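# Seat the rubber seal fully into the lid groove

## Task

Push the rubber seal down into the lid's groove so that it sits in the groove along its entire length, all the way round the lid.

## Robot and tools

Robot: two Franka FR3 arms, left_arm and right_arm, each with a Robotiq 140 mm two-finger gripper and a wrist camera. left_arm's fingers can fold at a hinge: a grip in the quarter of each pad nearest the fingertip acts like a rigid gripper, but closer to the palm the fingers can wrap a part, drag it inward, hold it loosely, or squeeze it harder than asked. Pressing a left fingertip into a surface folds it easily (unless the fingers are fully closed), so a move can run past a surface almost unnoticed and spoil the next grip. right_arm's fingers are rigid.

Frames: the scene frame has its origin at table-top height midway between the nominal bases, +z up, +x out over the table, left_arm toward +y (arm names do not match image sides). Actual bases: left_arm at (+0.004, +0.433, 0) m, right_arm at (-0.043, -0.371, 0) m, each turned slightly about z. Hand positions, quaternions and targets in results are in each arm's own base frame; fixed cameras and the table use the scene frame. Offsets you send are along the current Hand target's own axes. Gripper axes: fingers point along +z, close along y. end_effector_position is the point between closed pads; fingertips extend about 33 mm past it (gaps up to 40 mm), down to 9 mm when wide open.

Row layout (used by execute_actions and move): 18 numbers, each in [-1, 1]: left dx, dy, dz, rx, ry, rz, left gripper position, force_limit, speed, then the same nine for the right arm. Both arms are always included. The six pose numbers are an offset from that arm's Hand target at the start of the action or move, not a pose; 1.0 equals 0.6 m or 180 degrees; rx, ry, rz form one rotation vector. All six at 0 re-requests the current Hand target. Gripper numbers are absolute commands: position +1 = open 140 mm, about -0.8 = pads touch, -1 = close until blocked. force_limit: -1 gives about 14 N, 0 about 40 N, +1 about 58 N per pad on slow closes; faster closes grip much harder. speed: -1 about 30 mm/s, 0 about 140, +1 about 250. Both start at +1. To keep a gripper unchanged, resend its last three numbers (0 is a real command).

execute_actions: actions is a list of actions; each action has up to 15 rows, one per 1/30 s step, every row measured from the same start pose; a short action keeps its last row. cameras: list of names, ["all"], or []; an empty actions list returns all images and the scene number.

move: target is one row or up to 15 rows, all offsets from the same starting Hand targets. speed in m/s (0.002 to 2, default 0.25), one value or one per target. blend in m rounds corners (0 = stop at each). blocking=false returns after about 0.5 s while the move continues. Paths are straight, ignore obstacles, and end together within 10 s. Gripper values of later targets are applied on arrival. The result adds a move: line (done, off_target, moving, held, fault) plus limits (paced = clipped, held = steps withheld). done means within 3 mm and 2 degrees, not that contact occurred.

wait: seconds 0 to 10, arms keep last command. stop: brakes a running move; fingers continue. zoom_image: camera (cam_head_left, cam_head_right, cam_high, cam_low, cam_left_wrist, cam_right_wrist) and region [x0, y0, x1, y1] in pixels, at most 504 each side, from the newest images; all cameras are 672x504. clear_fault: arm name; clears a reported torque or force fault. read_manual gives licence text only. finished_scene: scene = the current scene's number; irreversible, and the seal must stay seated without the robot.

Controller: each step the commanded pose is clipped to 70 mm and 16 degrees from the measured pose; Hand target in results is that clipped command and the base for your next offsets. Grippers often stop short; resend zeros or add the missing distance. To release a push, command the target back past the gripper.

Results: end_effector_position (m) and quaternion, Hand target, Joint positions, torques, External joint torques (push toward larger joint angle lowers it), Flange force along gripper x y z (includes held weight and noise), step positions, Tool commands, position_measured in counts (3 open, 75 = 100 mm, 139 = 60 mm, 200 = 20 mm, 230 pads meet). object_status: 0 moving, 1 blocked opening, 2 blocked closing (a grip), 3 reached target or pads met. To grip harder, raise force_limit and nudge position (-1 to -0.98); to grip softer, reopen and close slowly.

Avoid: contact force 40 N on any arm part, or joint contact torques (35, 35, 32, 30, 12, 12, 12 N m) cause a stop needing clear_fault; joint range or speed overruns also fault. Pressing the seal into the groove must stay gentle and be done in short increments while watching Flange force. Never let the arms, grippers or wrist cameras meet, nor close one gripper on the other's fingers. Do not slam into the table, drop parts, or let anything leave the table. Long stretched or pushing poses heat motors (MOTOR HOT warning, then a 30 to 60 s brake). Large wrist turns can swing the elbow. An occasional nudge may shift loose objects.

Each tool is called by a JSON object that holds its "op" and its "data".

## Session

{"op": "execute_actions", "data": {"actions": []}}

Scene clock: 0.00 s.
left_arm: end_effector_position=(+0.5946, -0.0560, +0.2219) position_measured=3 object_status=3 end_effector_quat_wxyz=(+0.289, -0.041, +0.749, +0.594) | right_arm: end_effector_position=(+0.2754, -0.2072, +0.1164) position_measured=3 object_status=3 end_effector_quat_wxyz=(-0.227, +0.650, +0.526, +0.499)
Joint positions: left_arm=[-0.605 0.491 -0.042 -1.956 1.315 1.5 0.161] | right_arm=[-1.123 0.326 -0.15 -2.279 0.716 1.547 1.652]
Joint velocities: within noise
Joint torques (N m): no reading
External joint torques (N m): no reading
Flange force (N): no reading
Hand target: left_arm +0.5946, -0.0560, +0.2219; +0.289, -0.041, +0.749, +0.594 | right_arm +0.2754, -0.2072, +0.1164; -0.227, +0.650, +0.526, +0.499
Tool commands: left_gripper/position=+1.0 left_gripper/force_limit=+1.0 left_gripper/speed=+1.0 right_gripper/position=+1.0 right_gripper/force_limit=+1.0 right_gripper/speed=+1.0

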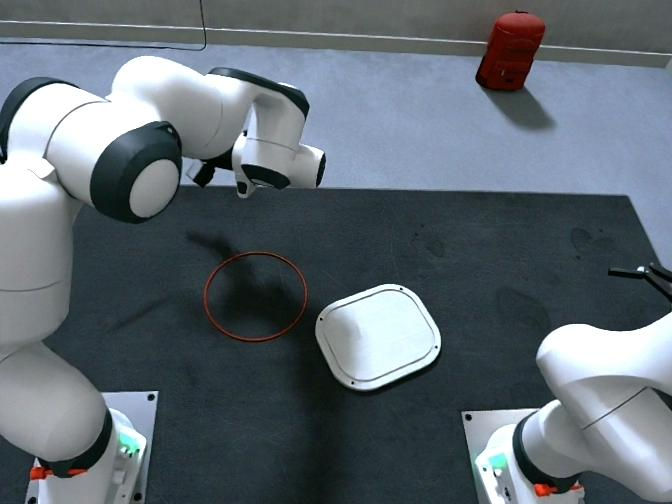

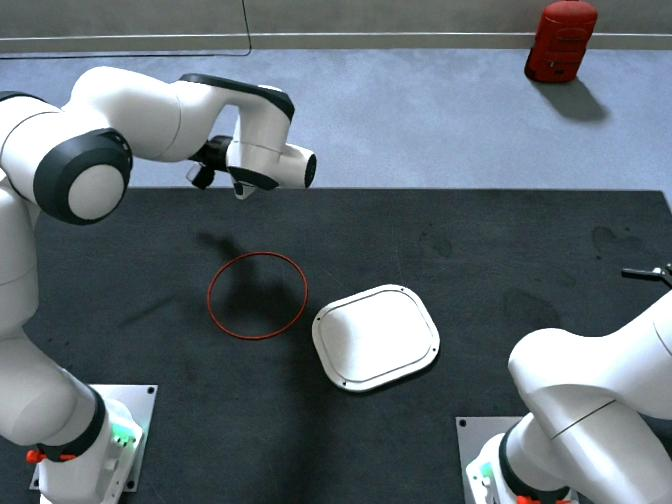

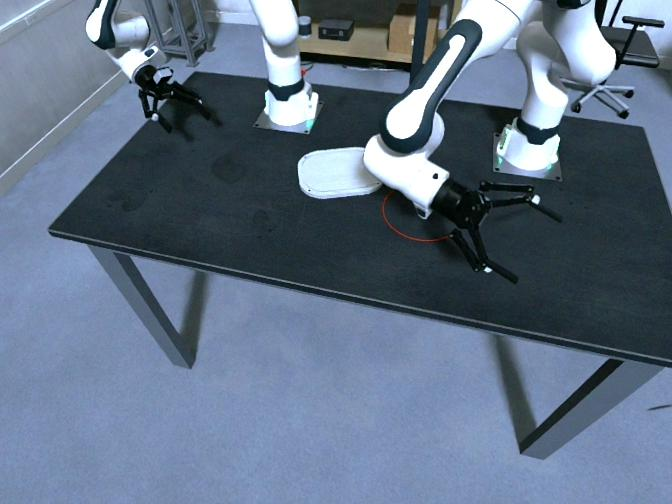

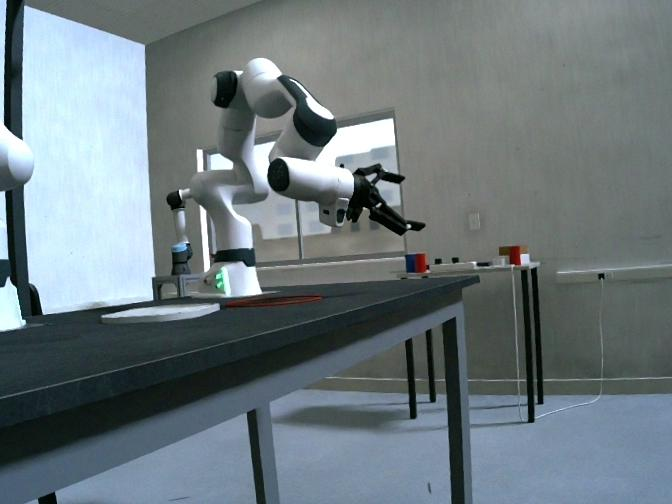

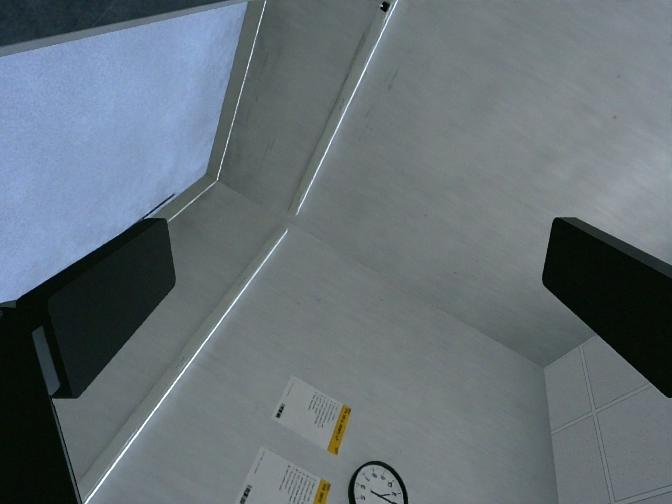

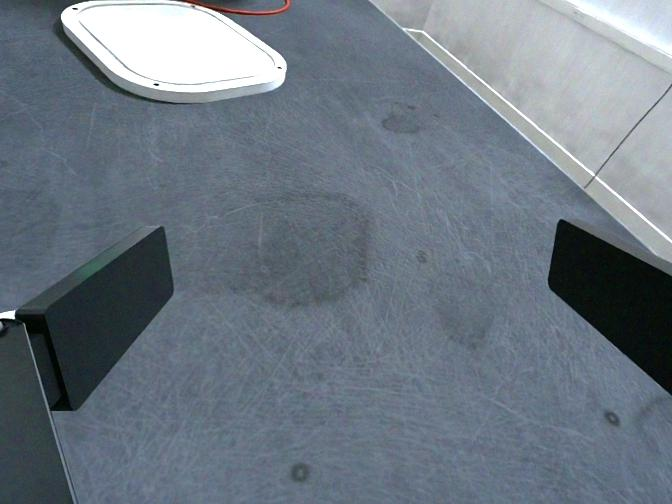

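{"op": "zoom_image", "data": {"camera": "cam_head_left", "region": [180, 230, 460, 410]}}

{"op": "zoom_image", "data": {"camera": "cam_right_wrist", "region": [40, 0, 320, 130]}}

{"op": "zoom_image", "data": {"camera": "cam_head_right", "region": [180, 230, 460, 410]}}

{"op": "zoom_image", "data": {"camera": "cam_high", "region": [270, 120, 530, 290]}}

Scaled by 1.800 from the camera's 672x504 image, which has a finer 960x720 frame.

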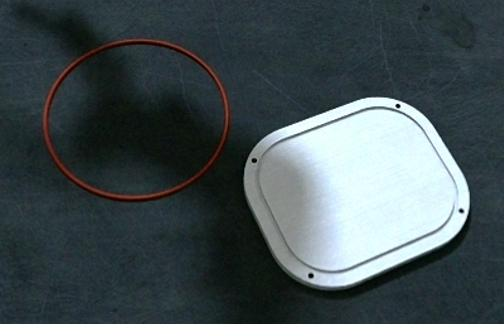

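Scaled by 1.800 from the camera's 672x504 image, which has a finer 960x720 frame.

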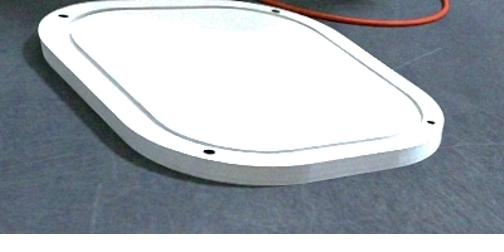

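Scaled by 1.800 from the camera's 672x504 image, which has a finer 960x720 frame.

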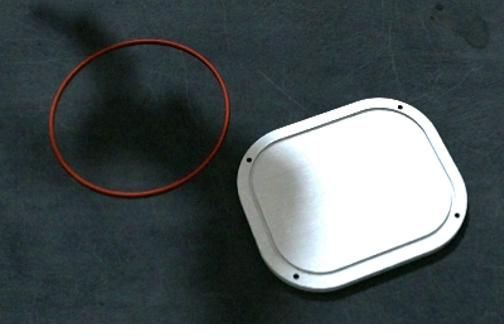

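Scaled by 1.938 from the camera's 672x504 image, which has a finer 960x720 frame.

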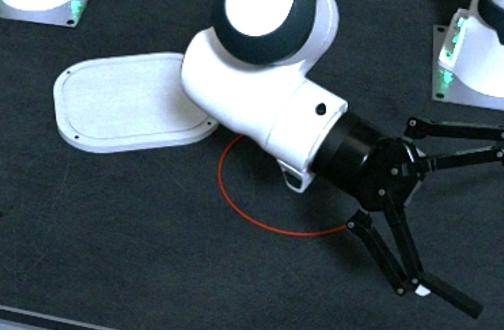

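{"op": "move", "data": {"target": [0.0107, 0.377, -0.4593, 0.4136, 0.2012, 0.0285, 1, 1, 1, 0.591, 0.1163, 0.2823, 0.380, -0.1728, -0.495, 1, 1, 1], "speed": 0.25, "cameras": ["all"]}}

Scene clock: 151.63 s.
left_arm: end_effector_position=(+0.3930, -0.2399, +0.4495) position_measured=3 object_status=3 end_effector_quat_wxyz=(+0.002, -0.003, +1.000, +0.001) | right_arm: end_effector_position=(+0.3895, +0.0705, +0.3793) position_measured=3 object_status=3 end_effector_quat_wxyz=(+0.000, +0.004, +1.000, +0.001)
Joint positions: left_arm=[-0.606 -0.273 0.046 -1.776 0.015 1.505 1.003] | right_arm=[-0.5 -0.601 0.496 -2.157 0.274 1.612 1.487]
Joint velocities: left_arm=[0.001 -0.001 0 -0.001 -0.001 0.001 0.007] | right_arm=[within noise]
Joint torques (N m): left_arm=[-0.07 -22 1.66 24.17 0.42 2.16 0.23] | right_arm=[0.11 -6.61 -9.62 23.49 0.52 2.54 -0.23]
External joint torques (N m): left_arm=[-0.12 -0.18 2.25 0.51 -0.37 -0.33 0.23] | right_arm=[0.12 0.64 -0.77 0.17 -0.29 0.09 -0.23]
Flange force (N): left_arm=[-2.6 1.9 -2.5] | right_arm=[-1.5 -1.6 -0.9]
Hand target: left_arm +0.3917, -0.2404, +0.4498; +0.000, +0.000, +1.000, +0.000 | right_arm +0.3899, +0.0700, +0.3799; +0.000, -0.001, +1.000, +0.000
Off the commanded pose: left_arm 0.001 m, 0 deg | right_arm 0.001 m, 1 deg.
move: done

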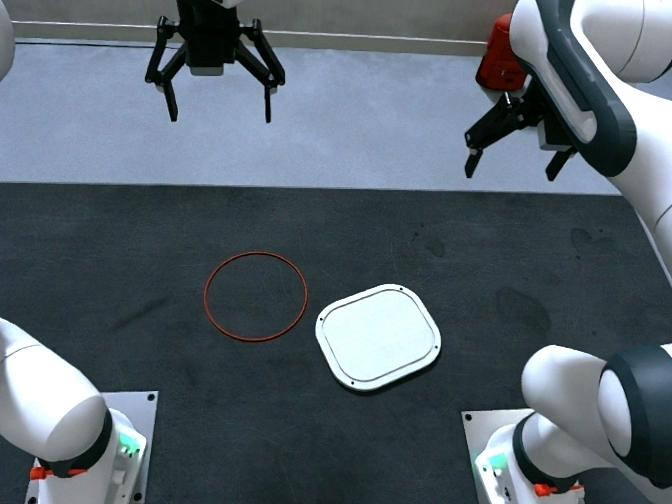

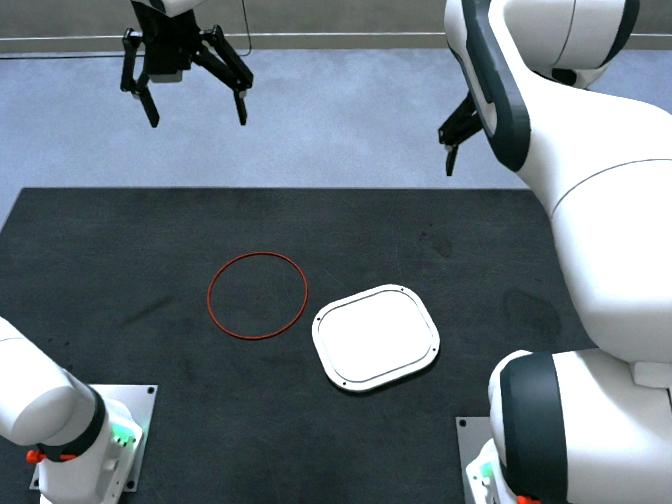

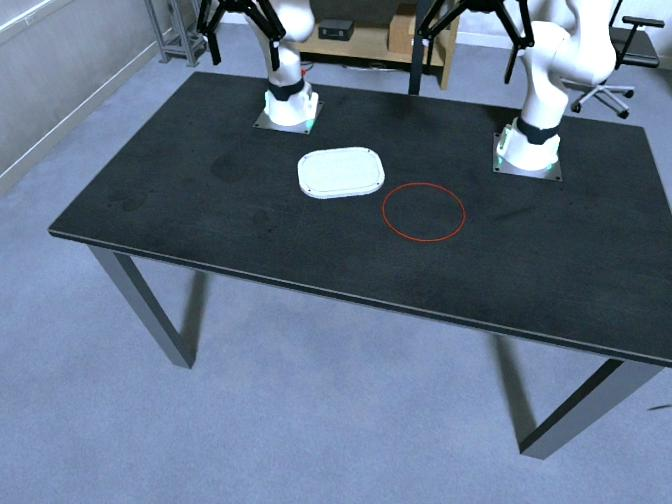

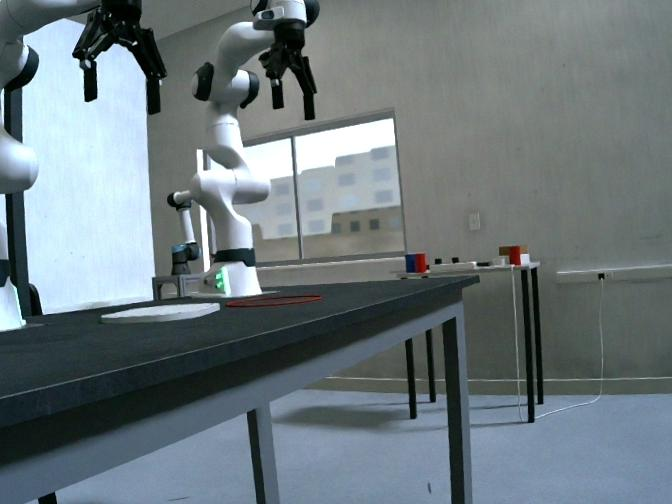

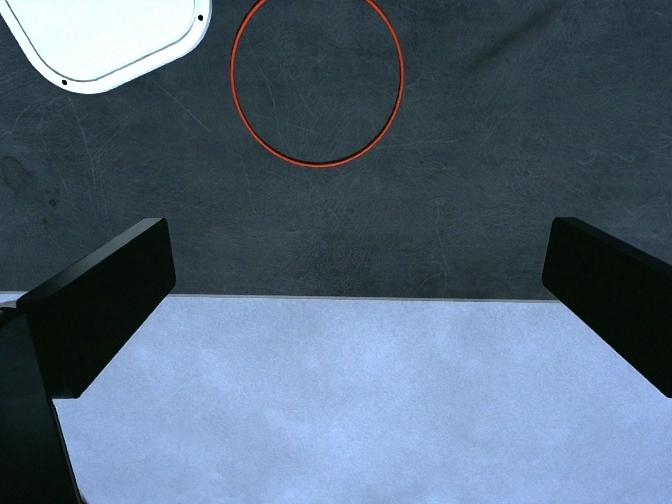

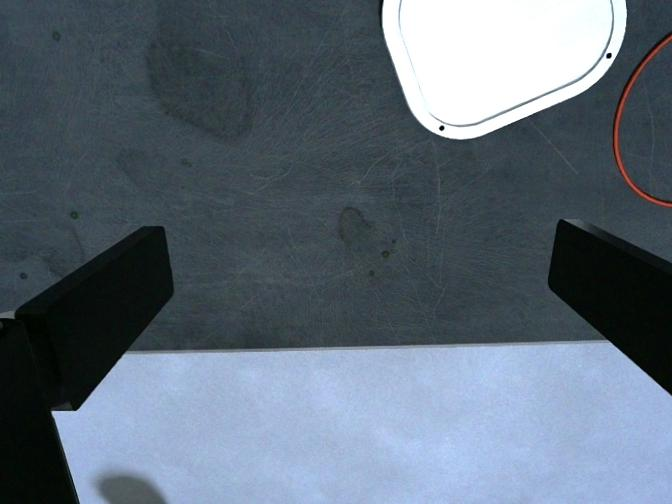

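{"op": "move", "data": {"target": [0.1278, -0.0393, 0.438, 0, 0.1111, 0, 1, 1, 1, 0.2298, 0.2967, 0.3215, 0, 0.1111, 0, 1, 1, 1], "speed": 0.2, "cameras": ["all"]}}

Scene clock: 261.30 s.
left_arm: end_effector_position=(+0.3143, -0.2627, +0.1874) position_measured=3 object_status=3 end_effector_quat_wxyz=(-0.174, -0.002, +0.985, +0.002) | right_arm: end_effector_position=(+0.2498, +0.2467, +0.1864) position_measured=3 object_status=3 end_effector_quat_wxyz=(-0.177, -0.005, +0.984, +0.000)
Joint positions: left_arm=[-0.635 -0.104 0.067 -2.257 -0.183 1.848 1.075] | right_arm=[-0.457 -0.531 0.982 -2.422 0.566 1.704 1.748]
Joint velocities: left_arm=[0 0 0.001 -0.001 -0.001 0.001 0.004] | right_arm=[-0.002 0 -0.001 0 0 0.001 0.008]
Joint torques (N m): left_arm=[0.3 -27.1 1.7 22.98 0.02 1.8 0.25] | right_arm=[-0.94 -2.14 -12.24 21.59 1.3 1.67 0.19]
External joint torques (N m): left_arm=[0.24 0.03 1.9 0.07 -0.35 0.25 0.24] | right_arm=[-0.97 -0.33 -0.25 0.52 0.42 0.25 0.18]
Flange force (N): left_arm=[-1.7 1.7 0.1] | right_arm=[-1.8 0.9 -0.8]
Hand target: left_arm +0.3148, -0.2640, +0.1871; -0.174, +0.000, +0.985, +0.000 | right_arm +0.2518, +0.2478, +0.1869; -0.173, -0.001, +0.985, +0.000
Off the commanded pose: left_arm 0.001 m, 0 deg | right_arm 0.002 m, 1 deg.
move: done

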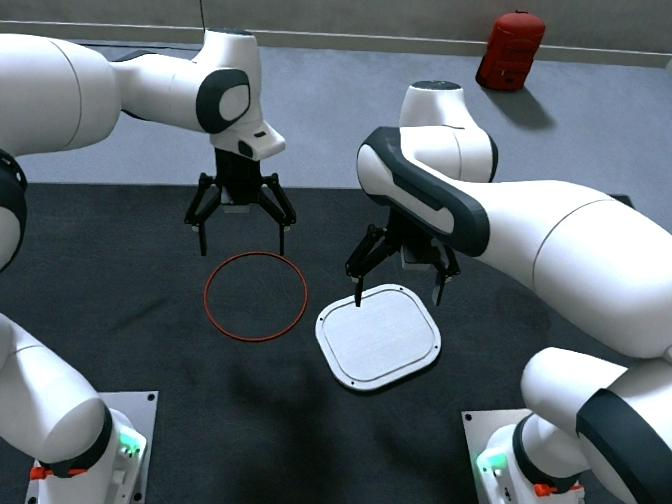

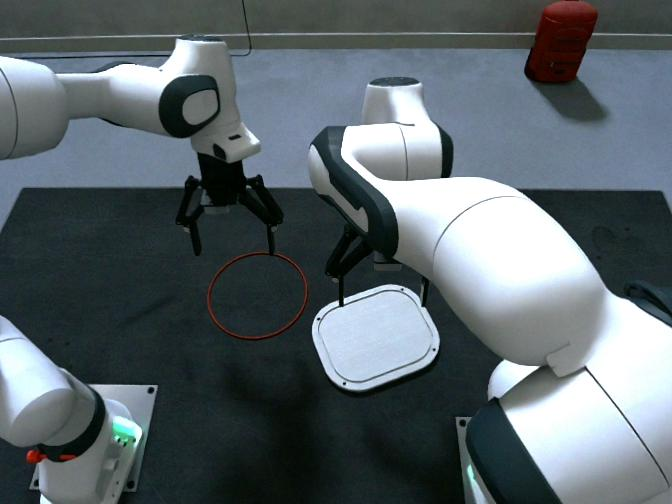

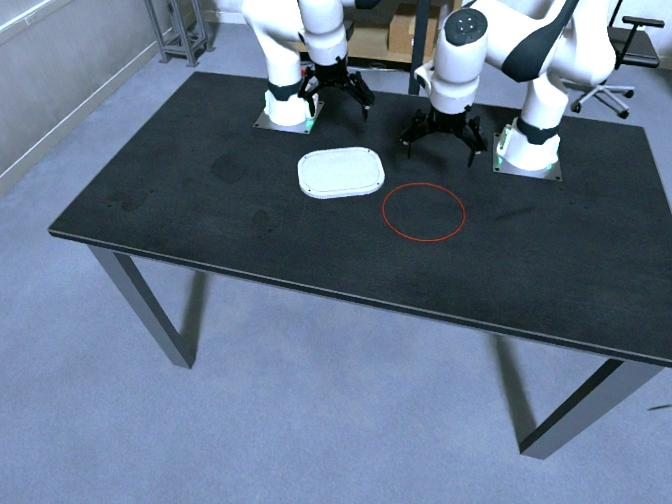

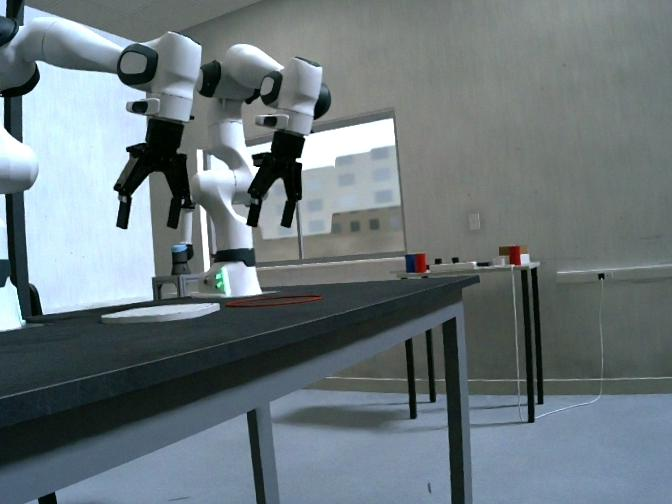

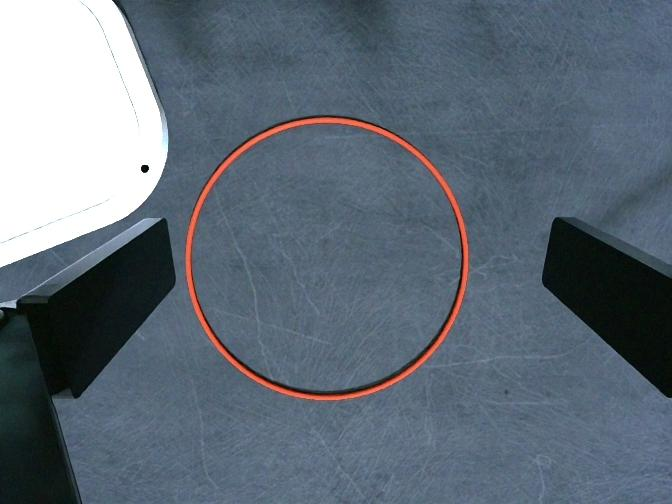

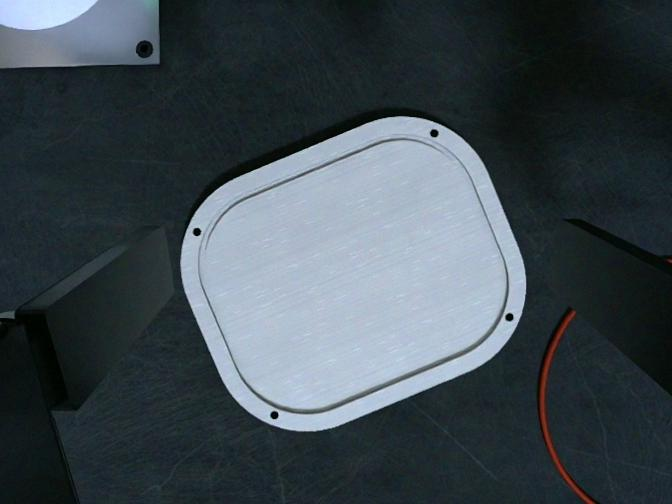

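{"op": "zoom_image", "data": {"camera": "cam_right_wrist", "region": [160, 100, 540, 440]}}

{"op": "zoom_image", "data": {"camera": "cam_right_wrist", "region": [170, 190, 300, 290]}}

{"op": "zoom_image", "data": {"camera": "cam_left_wrist", "region": [400, 180, 480, 240]}}

{"op": "zoom_image", "data": {"camera": "cam_left_wrist", "region": [160, 90, 500, 430]}}

Scaled by 1.326 from the camera's 672x504 image, which has a finer 960x720 frame.

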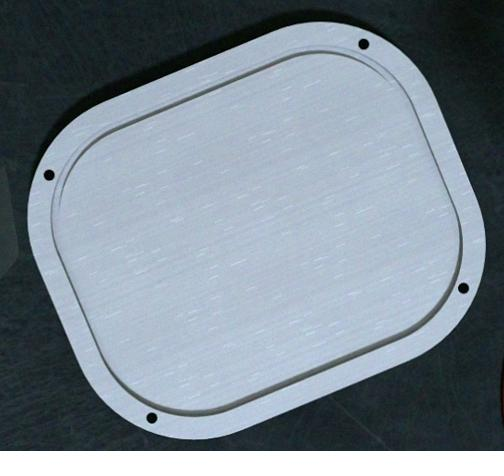

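Scaled by 3.877 from the camera's 672x504 image, which has a finer 960x720 frame.

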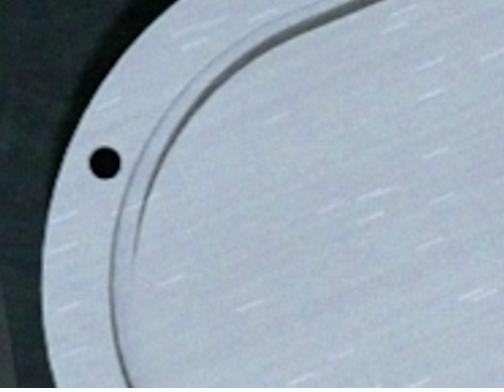

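Scaled by 6.300 from the camera's 672x504 image, which has a finer 960x720 frame.

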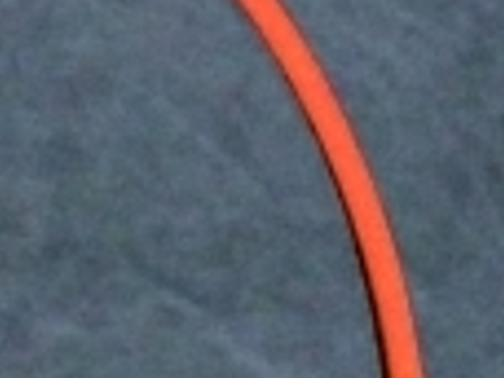

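Scaled by 1.482 from the camera's 672x504 image, which has a finer 960x720 frame.

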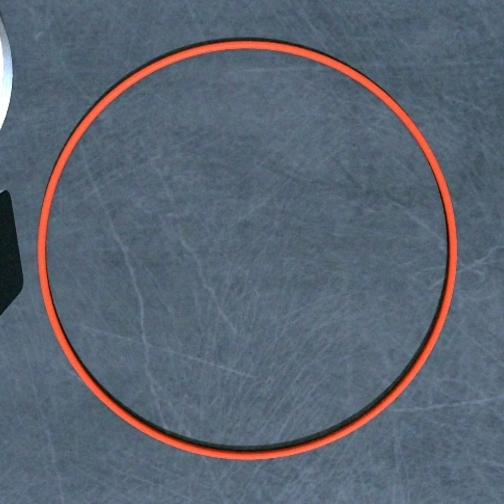

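{"op": "zoom_image", "data": {"camera": "cam_right_wrist", "region": [380, 105, 480, 185]}}

{"op": "zoom_image", "data": {"camera": "cam_right_wrist", "region": [440, 280, 540, 360]}}

{"op": "zoom_image", "data": {"camera": "cam_right_wrist", "region": [220, 360, 320, 440]}}

{"op": "zoom_image", "data": {"camera": "cam_right_wrist", "region": [170, 200, 270, 280]}}

Scaled by 5.040 from the camera's 672x504 image, which has a finer 960x720 frame.

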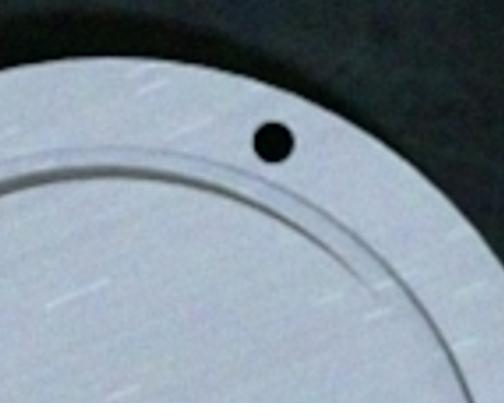

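Scaled by 5.040 from the camera's 672x504 image, which has a finer 960x720 frame.

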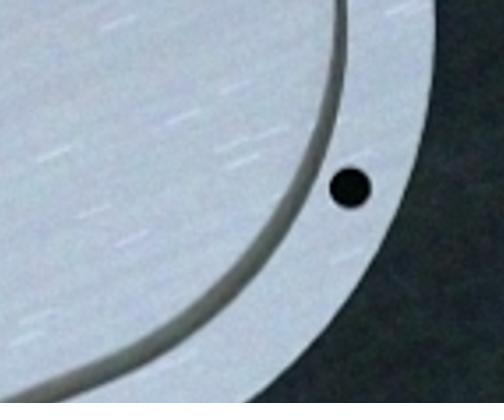

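Scaled by 5.040 from the camera's 672x504 image, which has a finer 960x720 frame.

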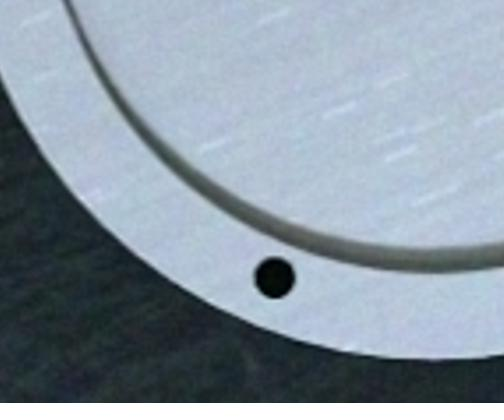

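Scaled by 5.040 from the camera's 672x504 image, which has a finer 960x720 frame.

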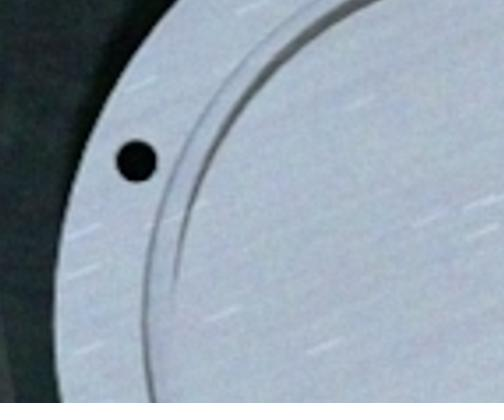

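{"op": "zoom_image", "data": {"camera": "cam_right_wrist", "region": [350, 340, 450, 420]}}

{"op": "zoom_image", "data": {"camera": "cam_right_wrist", "region": [460, 180, 560, 260]}}

{"op": "zoom_image", "data": {"camera": "cam_right_wrist", "region": [270, 130, 370, 210]}}

{"op": "zoom_image", "data": {"camera": "cam_right_wrist", "region": [170, 290, 270, 370]}}

Scaled by 5.040 from the camera's 672x504 image, which has a finer 960x720 frame.

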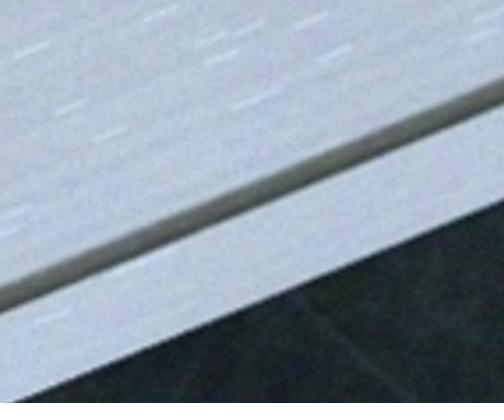

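Scaled by 5.040 from the camera's 672x504 image, which has a finer 960x720 frame.

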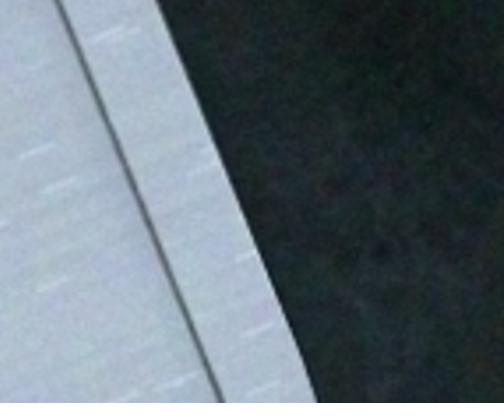

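Scaled by 5.040 from the camera's 672x504 image, which has a finer 960x720 frame.

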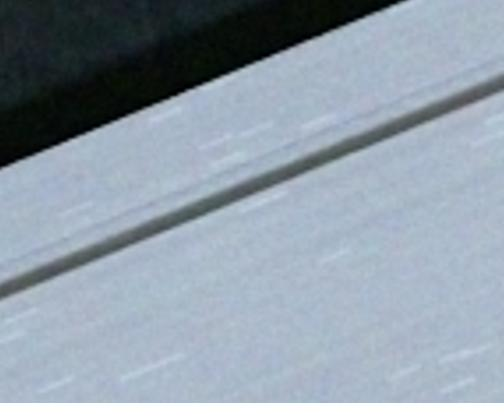

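Scaled by 5.040 from the camera's 672x504 image, which has a finer 960x720 frame.

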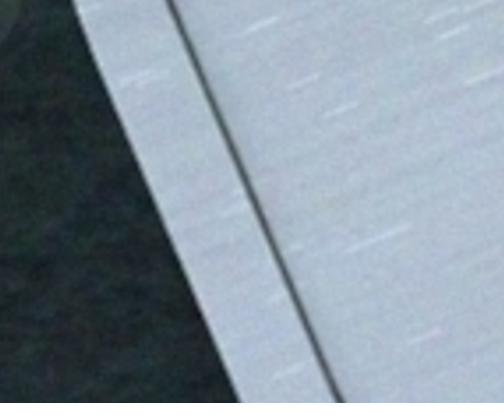

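{"op": "zoom_image", "data": {"camera": "cam_right_wrist", "region": [0, 200, 200, 420]}}

{"op": "zoom_image", "data": {"camera": "cam_right_wrist", "region": [520, 200, 672, 420]}}

{"op": "zoom_image", "data": {"camera": "cam_left_wrist", "region": [0, 200, 200, 420]}}

{"op": "zoom_image", "data": {"camera": "cam_left_wrist", "region": [520, 200, 672, 420]}}

Scaled by 2.291 from the camera's 672x504 image, which has a finer 960x720 frame.

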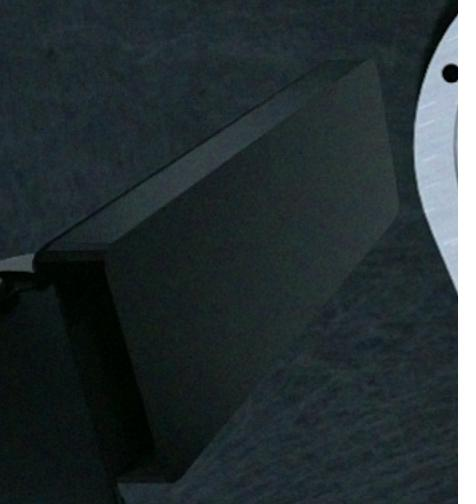

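Scaled by 2.291 from the camera's 672x504 image, which has a finer 960x720 frame.

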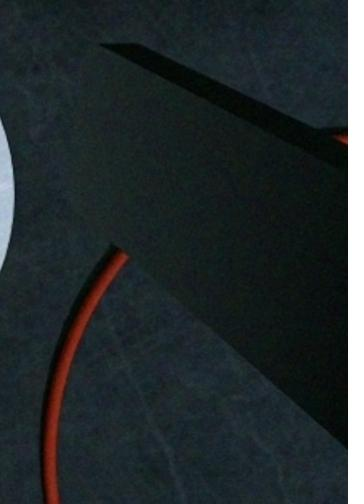

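Scaled by 2.291 from the camera's 672x504 image, which has a finer 960x720 frame.

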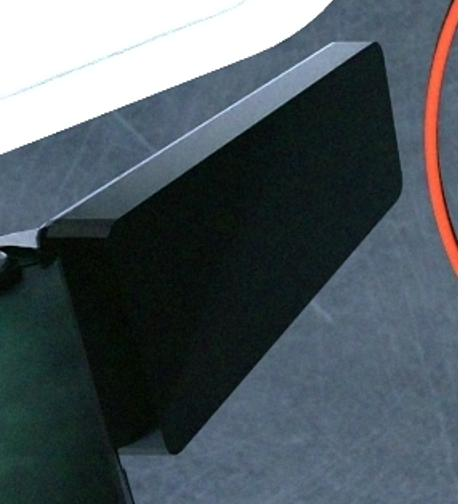

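Scaled by 2.291 from the camera's 672x504 image, which has a finer 960x720 frame.

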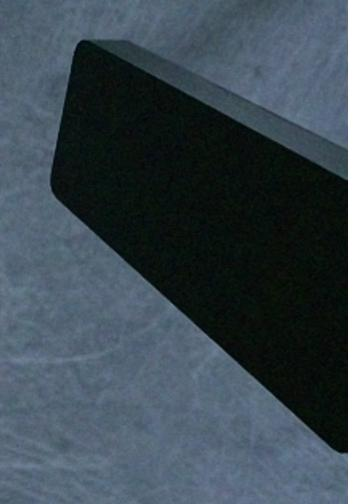

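{"op": "move", "data": {"target": [0.0402, 0.147, 0.0805, 0.0211, -0.11, -0.1195, -0.443, 0, 0, -0.2635, 0.2673, -0.03, 0.0213, -0.1093, -0.1207, -0.443, 0, 0], "speed": 0.2, "cameras": ["cam_left_wrist", "cam_right_wrist", "cam_head_left"]}}

Scene clock: 577.27 s.
left_arm: end_effector_position=(+0.2754, -0.1754, +0.1500) position_measured=185 object_status=3 end_effector_quat_wxyz=(-0.001, -0.184, +0.983, +0.002) | right_arm: end_effector_position=(+0.4072, +0.4084, +0.1491) position_measured=185 object_status=3 end_effector_quat_wxyz=(+0.001, -0.186, +0.983, +0.000)
Joint positions: left_arm=[-0.436 -0.619 -0.141 -2.843 -0.101 2.223 0.713] | right_arm=[-1.221 -0.417 1.922 -2.036 0.465 2.137 1.666]
Joint velocities: left_arm=[0 0.001 -0.001 0 0 -0.001 -0.006] | right_arm=[0 0 0.001 -0.001 0 0 -0.004]
Joint torques (N m): left_arm=[0.76 -10.46 2.62 22.81 0.26 2.7 -0.19] | right_arm=[-0.99 23.28 -12.76 22.15 0.41 2.33 -0.22]
External joint torques (N m): left_arm=[0.78 -1.14 1.44 -0.28 -0.34 0.2 -0.19] | right_arm=[-0.91 0.47 -0.47 0.36 -0.29 -0.12 -0.22]
Flange force (N): left_arm=[1.0 5.8 -1.4] | right_arm=[-3.0 -0.8 -0.9]
Hand target: left_arm +0.2757, -0.1758, +0.1500; +0.000, -0.188, +0.982, +0.000 | right_arm +0.4064, +0.4084, +0.1499; -0.001, -0.191, +0.982, +0.000
Off the commanded pose: left_arm 0.000 m, 1 deg | right_arm 0.001 m, 1 deg.
move: done
Images, in order (width x height): cam_head_left 672x504, cam_left_wrist 672x504, cam_right_wrist 672x504.

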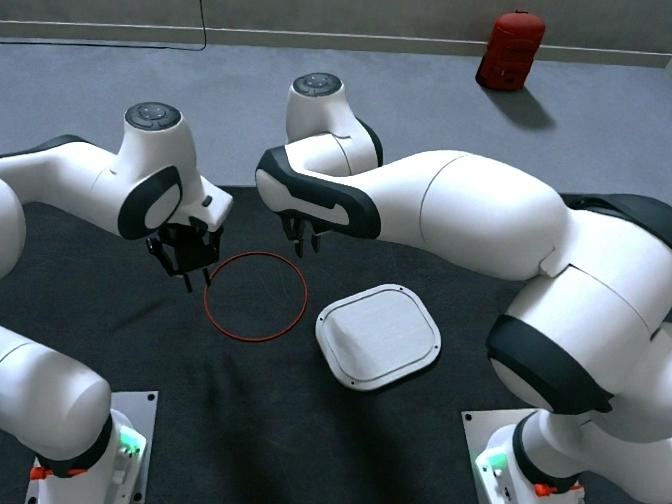

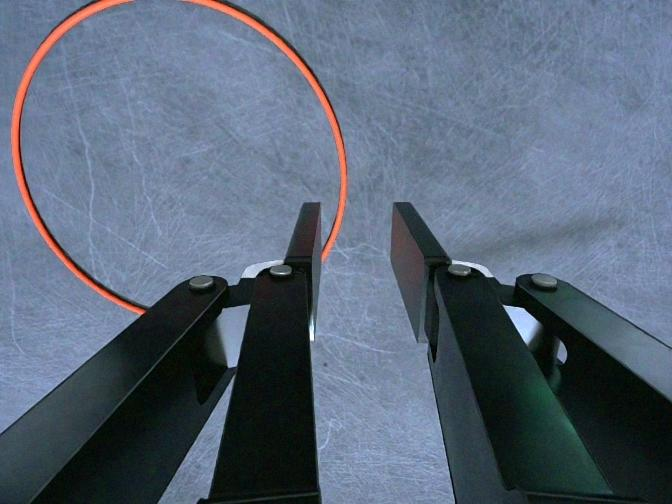

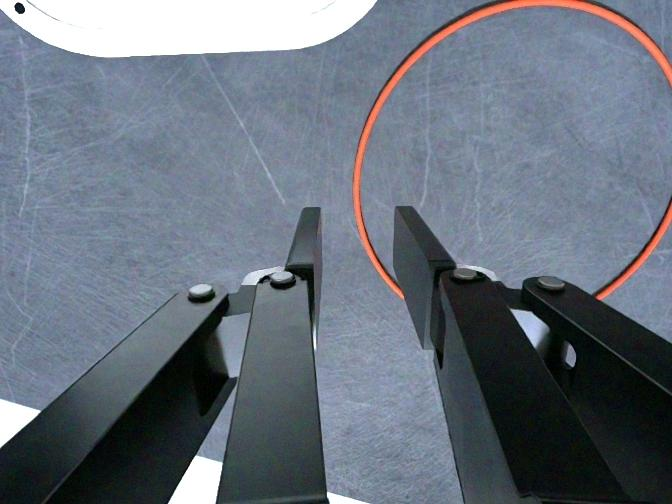

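{"op": "zoom_image", "data": {"camera": "cam_right_wrist", "region": [290, 130, 450, 290]}}

{"op": "zoom_image", "data": {"camera": "cam_left_wrist", "region": [270, 120, 430, 280]}}

Scaled by 3.150 from the camera's 672x504 image, which has a finer 960x720 frame.

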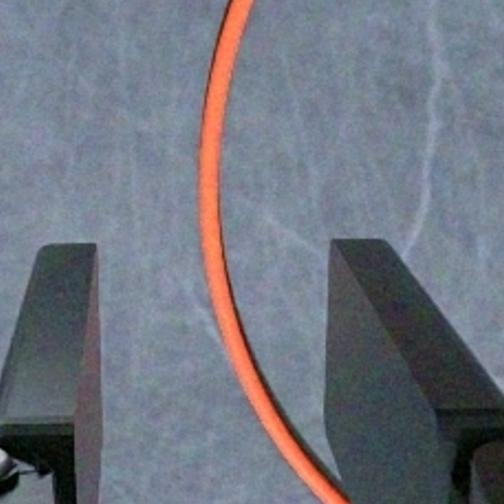

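Scaled by 3.150 from the camera's 672x504 image, which has a finer 960x720 frame.

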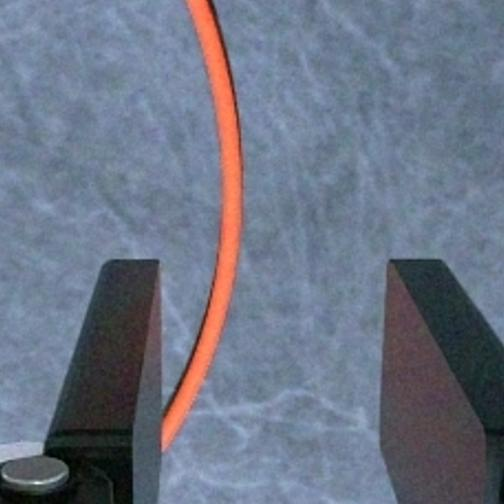

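{"op": "move", "data": {"target": [0, 0, 0.1333, 0, 0, 0, -0.443, 0, 0, 0, 0.0077, 0.1333, 0, 0, 0, -0.443, 0, 0], "speed": 0.1, "cameras": ["cam_left_wrist", "cam_right_wrist", "cam_low"]}}

Scene clock: 633.80 s.
left_arm: end_effector_position=(+0.2751, -0.1755, +0.0704) position_measured=185 object_status=3 end_effector_quat_wxyz=(+0.000, -0.185, +0.983, +0.001) | right_arm: end_effector_position=(+0.4035, +0.4118, +0.0693) position_measured=185 object_status=3 end_effector_quat_wxyz=(-0.002, -0.187, +0.982, -0.001)
Joint positions: left_arm=[-0.433 -0.411 -0.163 -2.935 -0.111 2.524 0.708] | right_arm=[-1.371 -0.529 2.115 -2.075 0.599 2.268 1.591]
Joint velocities: left_arm=[0.001 0 0.001 0 0 0.005 -0.001] | right_arm=[0 0 0.001 -0.001 0.001 0.003 -0.003]
Joint torques (N m): left_arm=[0.66 -12.47 2.34 19.89 0.32 2.69 -0.23] | right_arm=[-0.85 29.2 -14.28 19.7 0.7 2.66 -0.05]
External joint torques (N m): left_arm=[0.67 0.53 1.46 0.19 -0.12 0.17 -0.23] | right_arm=[-0.75 -0.23 -0.36 0.04 0.07 0.22 -0.05]
Flange force (N): left_arm=[-3.9 -0.4 2.1] | right_arm=[-2.3 -0.5 1.4]
Hand target: left_arm +0.2757, -0.1758, +0.0700; +0.000, -0.188, +0.982, +0.000 | right_arm +0.4046, +0.4127, +0.0699; -0.001, -0.191, +0.982, +0.000
Off the commanded pose: left_arm 0.001 m, 0 deg | right_arm 0.001 m, 1 deg.
move: done
Images, in order (width x height): cam_low 672x504, cam_left_wrist 672x504, cam_right_wrist 672x504.

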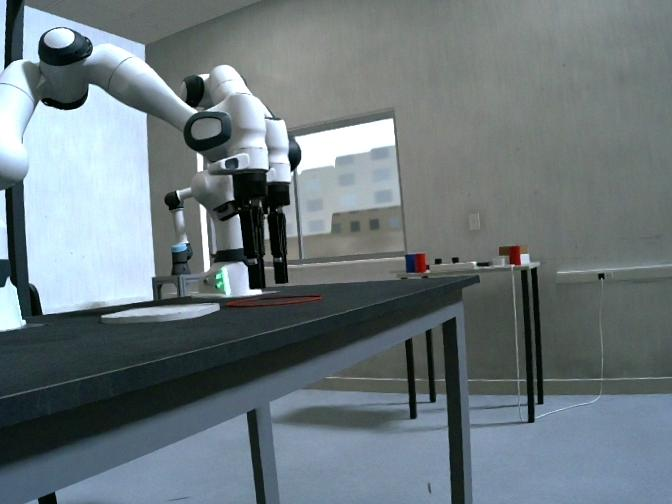

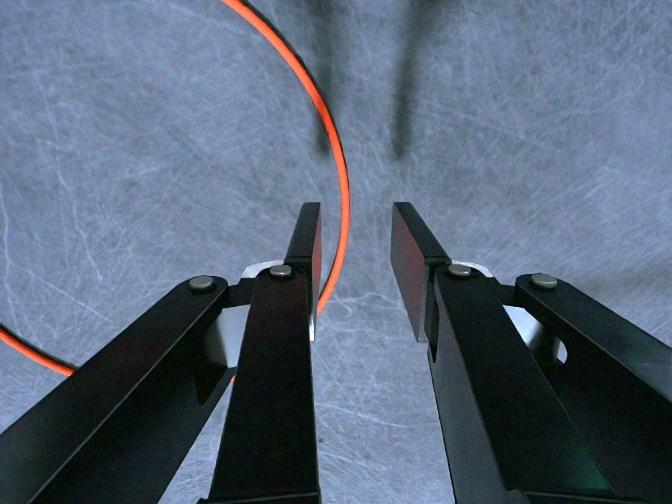

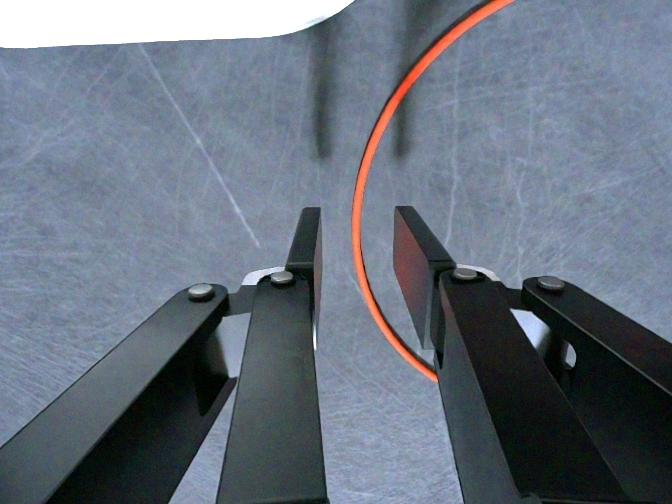

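{"op": "move", "data": {"target": [0, 0, 0.0417, 0, 0, 0, -0.443, 0, 0, 0, 0, 0.0417, 0, 0, 0, -0.443, 0, 0], "speed": 0.05, "cameras": ["cam_left_wrist", "cam_right_wrist", "cam_low"]}}

{"op": "zoom_image", "data": {"camera": "cam_right_wrist", "region": [290, 130, 450, 290]}}

{"op": "zoom_image", "data": {"camera": "cam_left_wrist", "region": [270, 120, 430, 280]}}

{"op": "zoom_image", "data": {"camera": "cam_low", "region": [200, 180, 340, 320]}}

Scene clock: 658.60 s.
left_arm: end_effector_position=(+0.2756, -0.1761, +0.0458) position_measured=185 object_status=3 end_effector_quat_wxyz=(+0.000, -0.185, +0.983, +0.000) | right_arm: end_effector_position=(+0.4036, +0.4128, +0.0452) position_measured=185 object_status=3 end_effector_quat_wxyz=(-0.002, -0.187, +0.982, +0.000)
Joint positions: left_arm=[-0.426 -0.322 -0.172 -2.948 -0.111 2.627 0.706] | right_arm=[-1.421 -0.562 2.178 -2.079 0.637 2.311 1.567]
Joint velocities: left_arm=[0.001 0.001 0.001 0.001 0 0.004 0] | right_arm=[within noise]
Joint torques (N m): left_arm=[0.79 -14.05 2 18.35 0.34 2.71 -0.2] | right_arm=[-1.19 30.95 -14.67 19 0.67 2.69 -0.16]
External joint torques (N m): left_arm=[0.76 0.63 1.22 0.12 -0.03 0.19 -0.2] | right_arm=[-1.1 -0.42 -0.53 -0.07 0.07 0.24 -0.16]
Flange force (N): left_arm=[-3.9 -0.5 3.0] | right_arm=[-3.0 -1.0 2.1]
Hand target: left_arm +0.2757, -0.1758, +0.0450; +0.000, -0.188, +0.982, +0.000 | right_arm +0.4045, +0.4127, +0.0449; -0.001, -0.191, +0.982, +0.000
Off the commanded pose: left_arm 0.001 m, 0 deg | right_arm 0.001 m, 0 deg.
move: done
Images, in order (width x height): cam_low 672x504, cam_left_wrist 672x504, cam_right_wrist 672x504.

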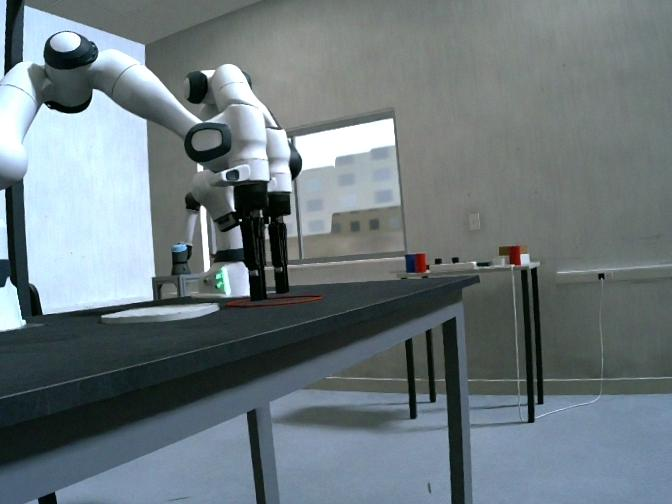

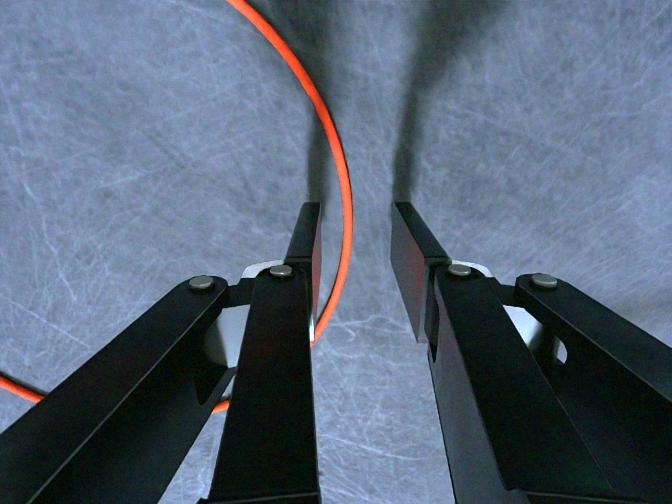

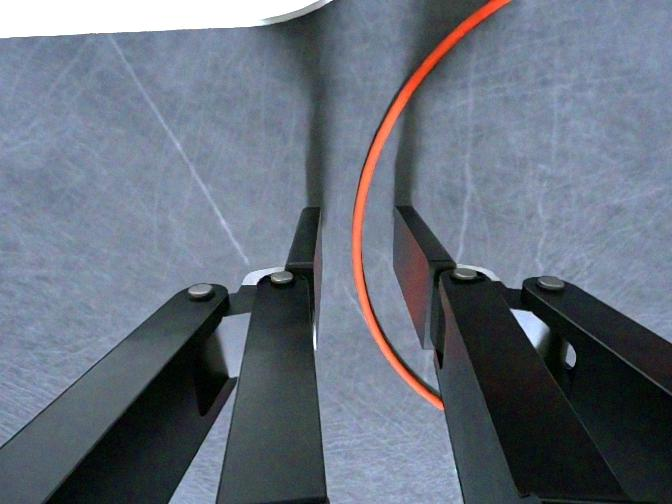

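Scaled by 3.150 from the camera's 672x504 image, which has a finer 960x720 frame.

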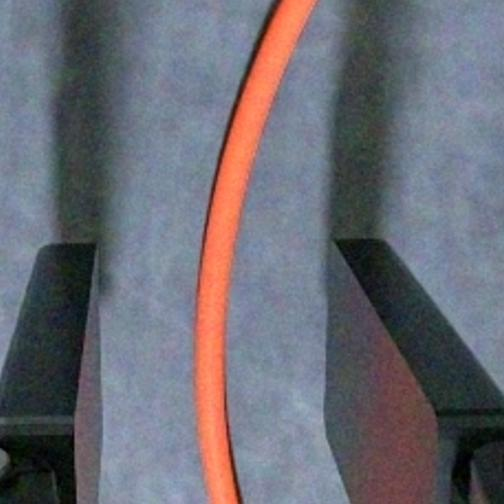

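Scaled by 3.150 from the camera's 672x504 image, which has a finer 960x720 frame.

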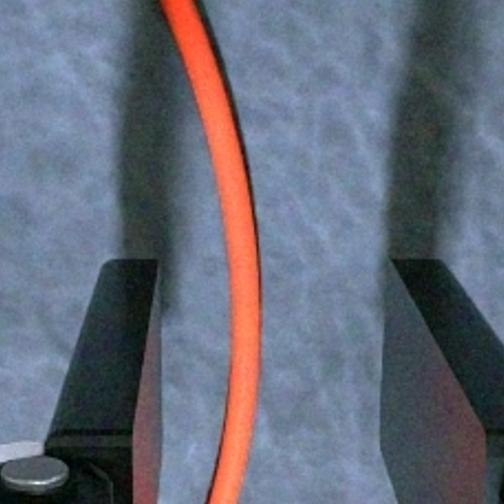

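Scaled by 3.600 from the camera's 672x504 image, which has a finer 960x720 frame.

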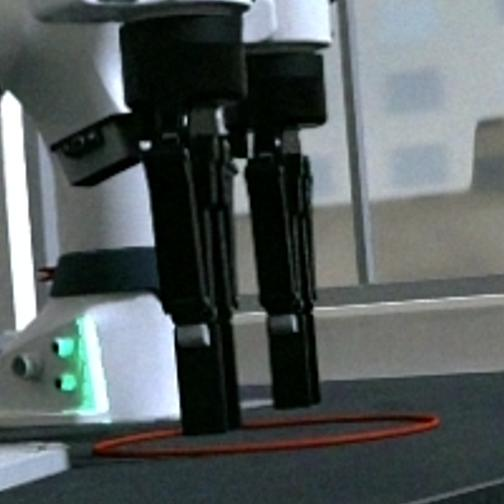

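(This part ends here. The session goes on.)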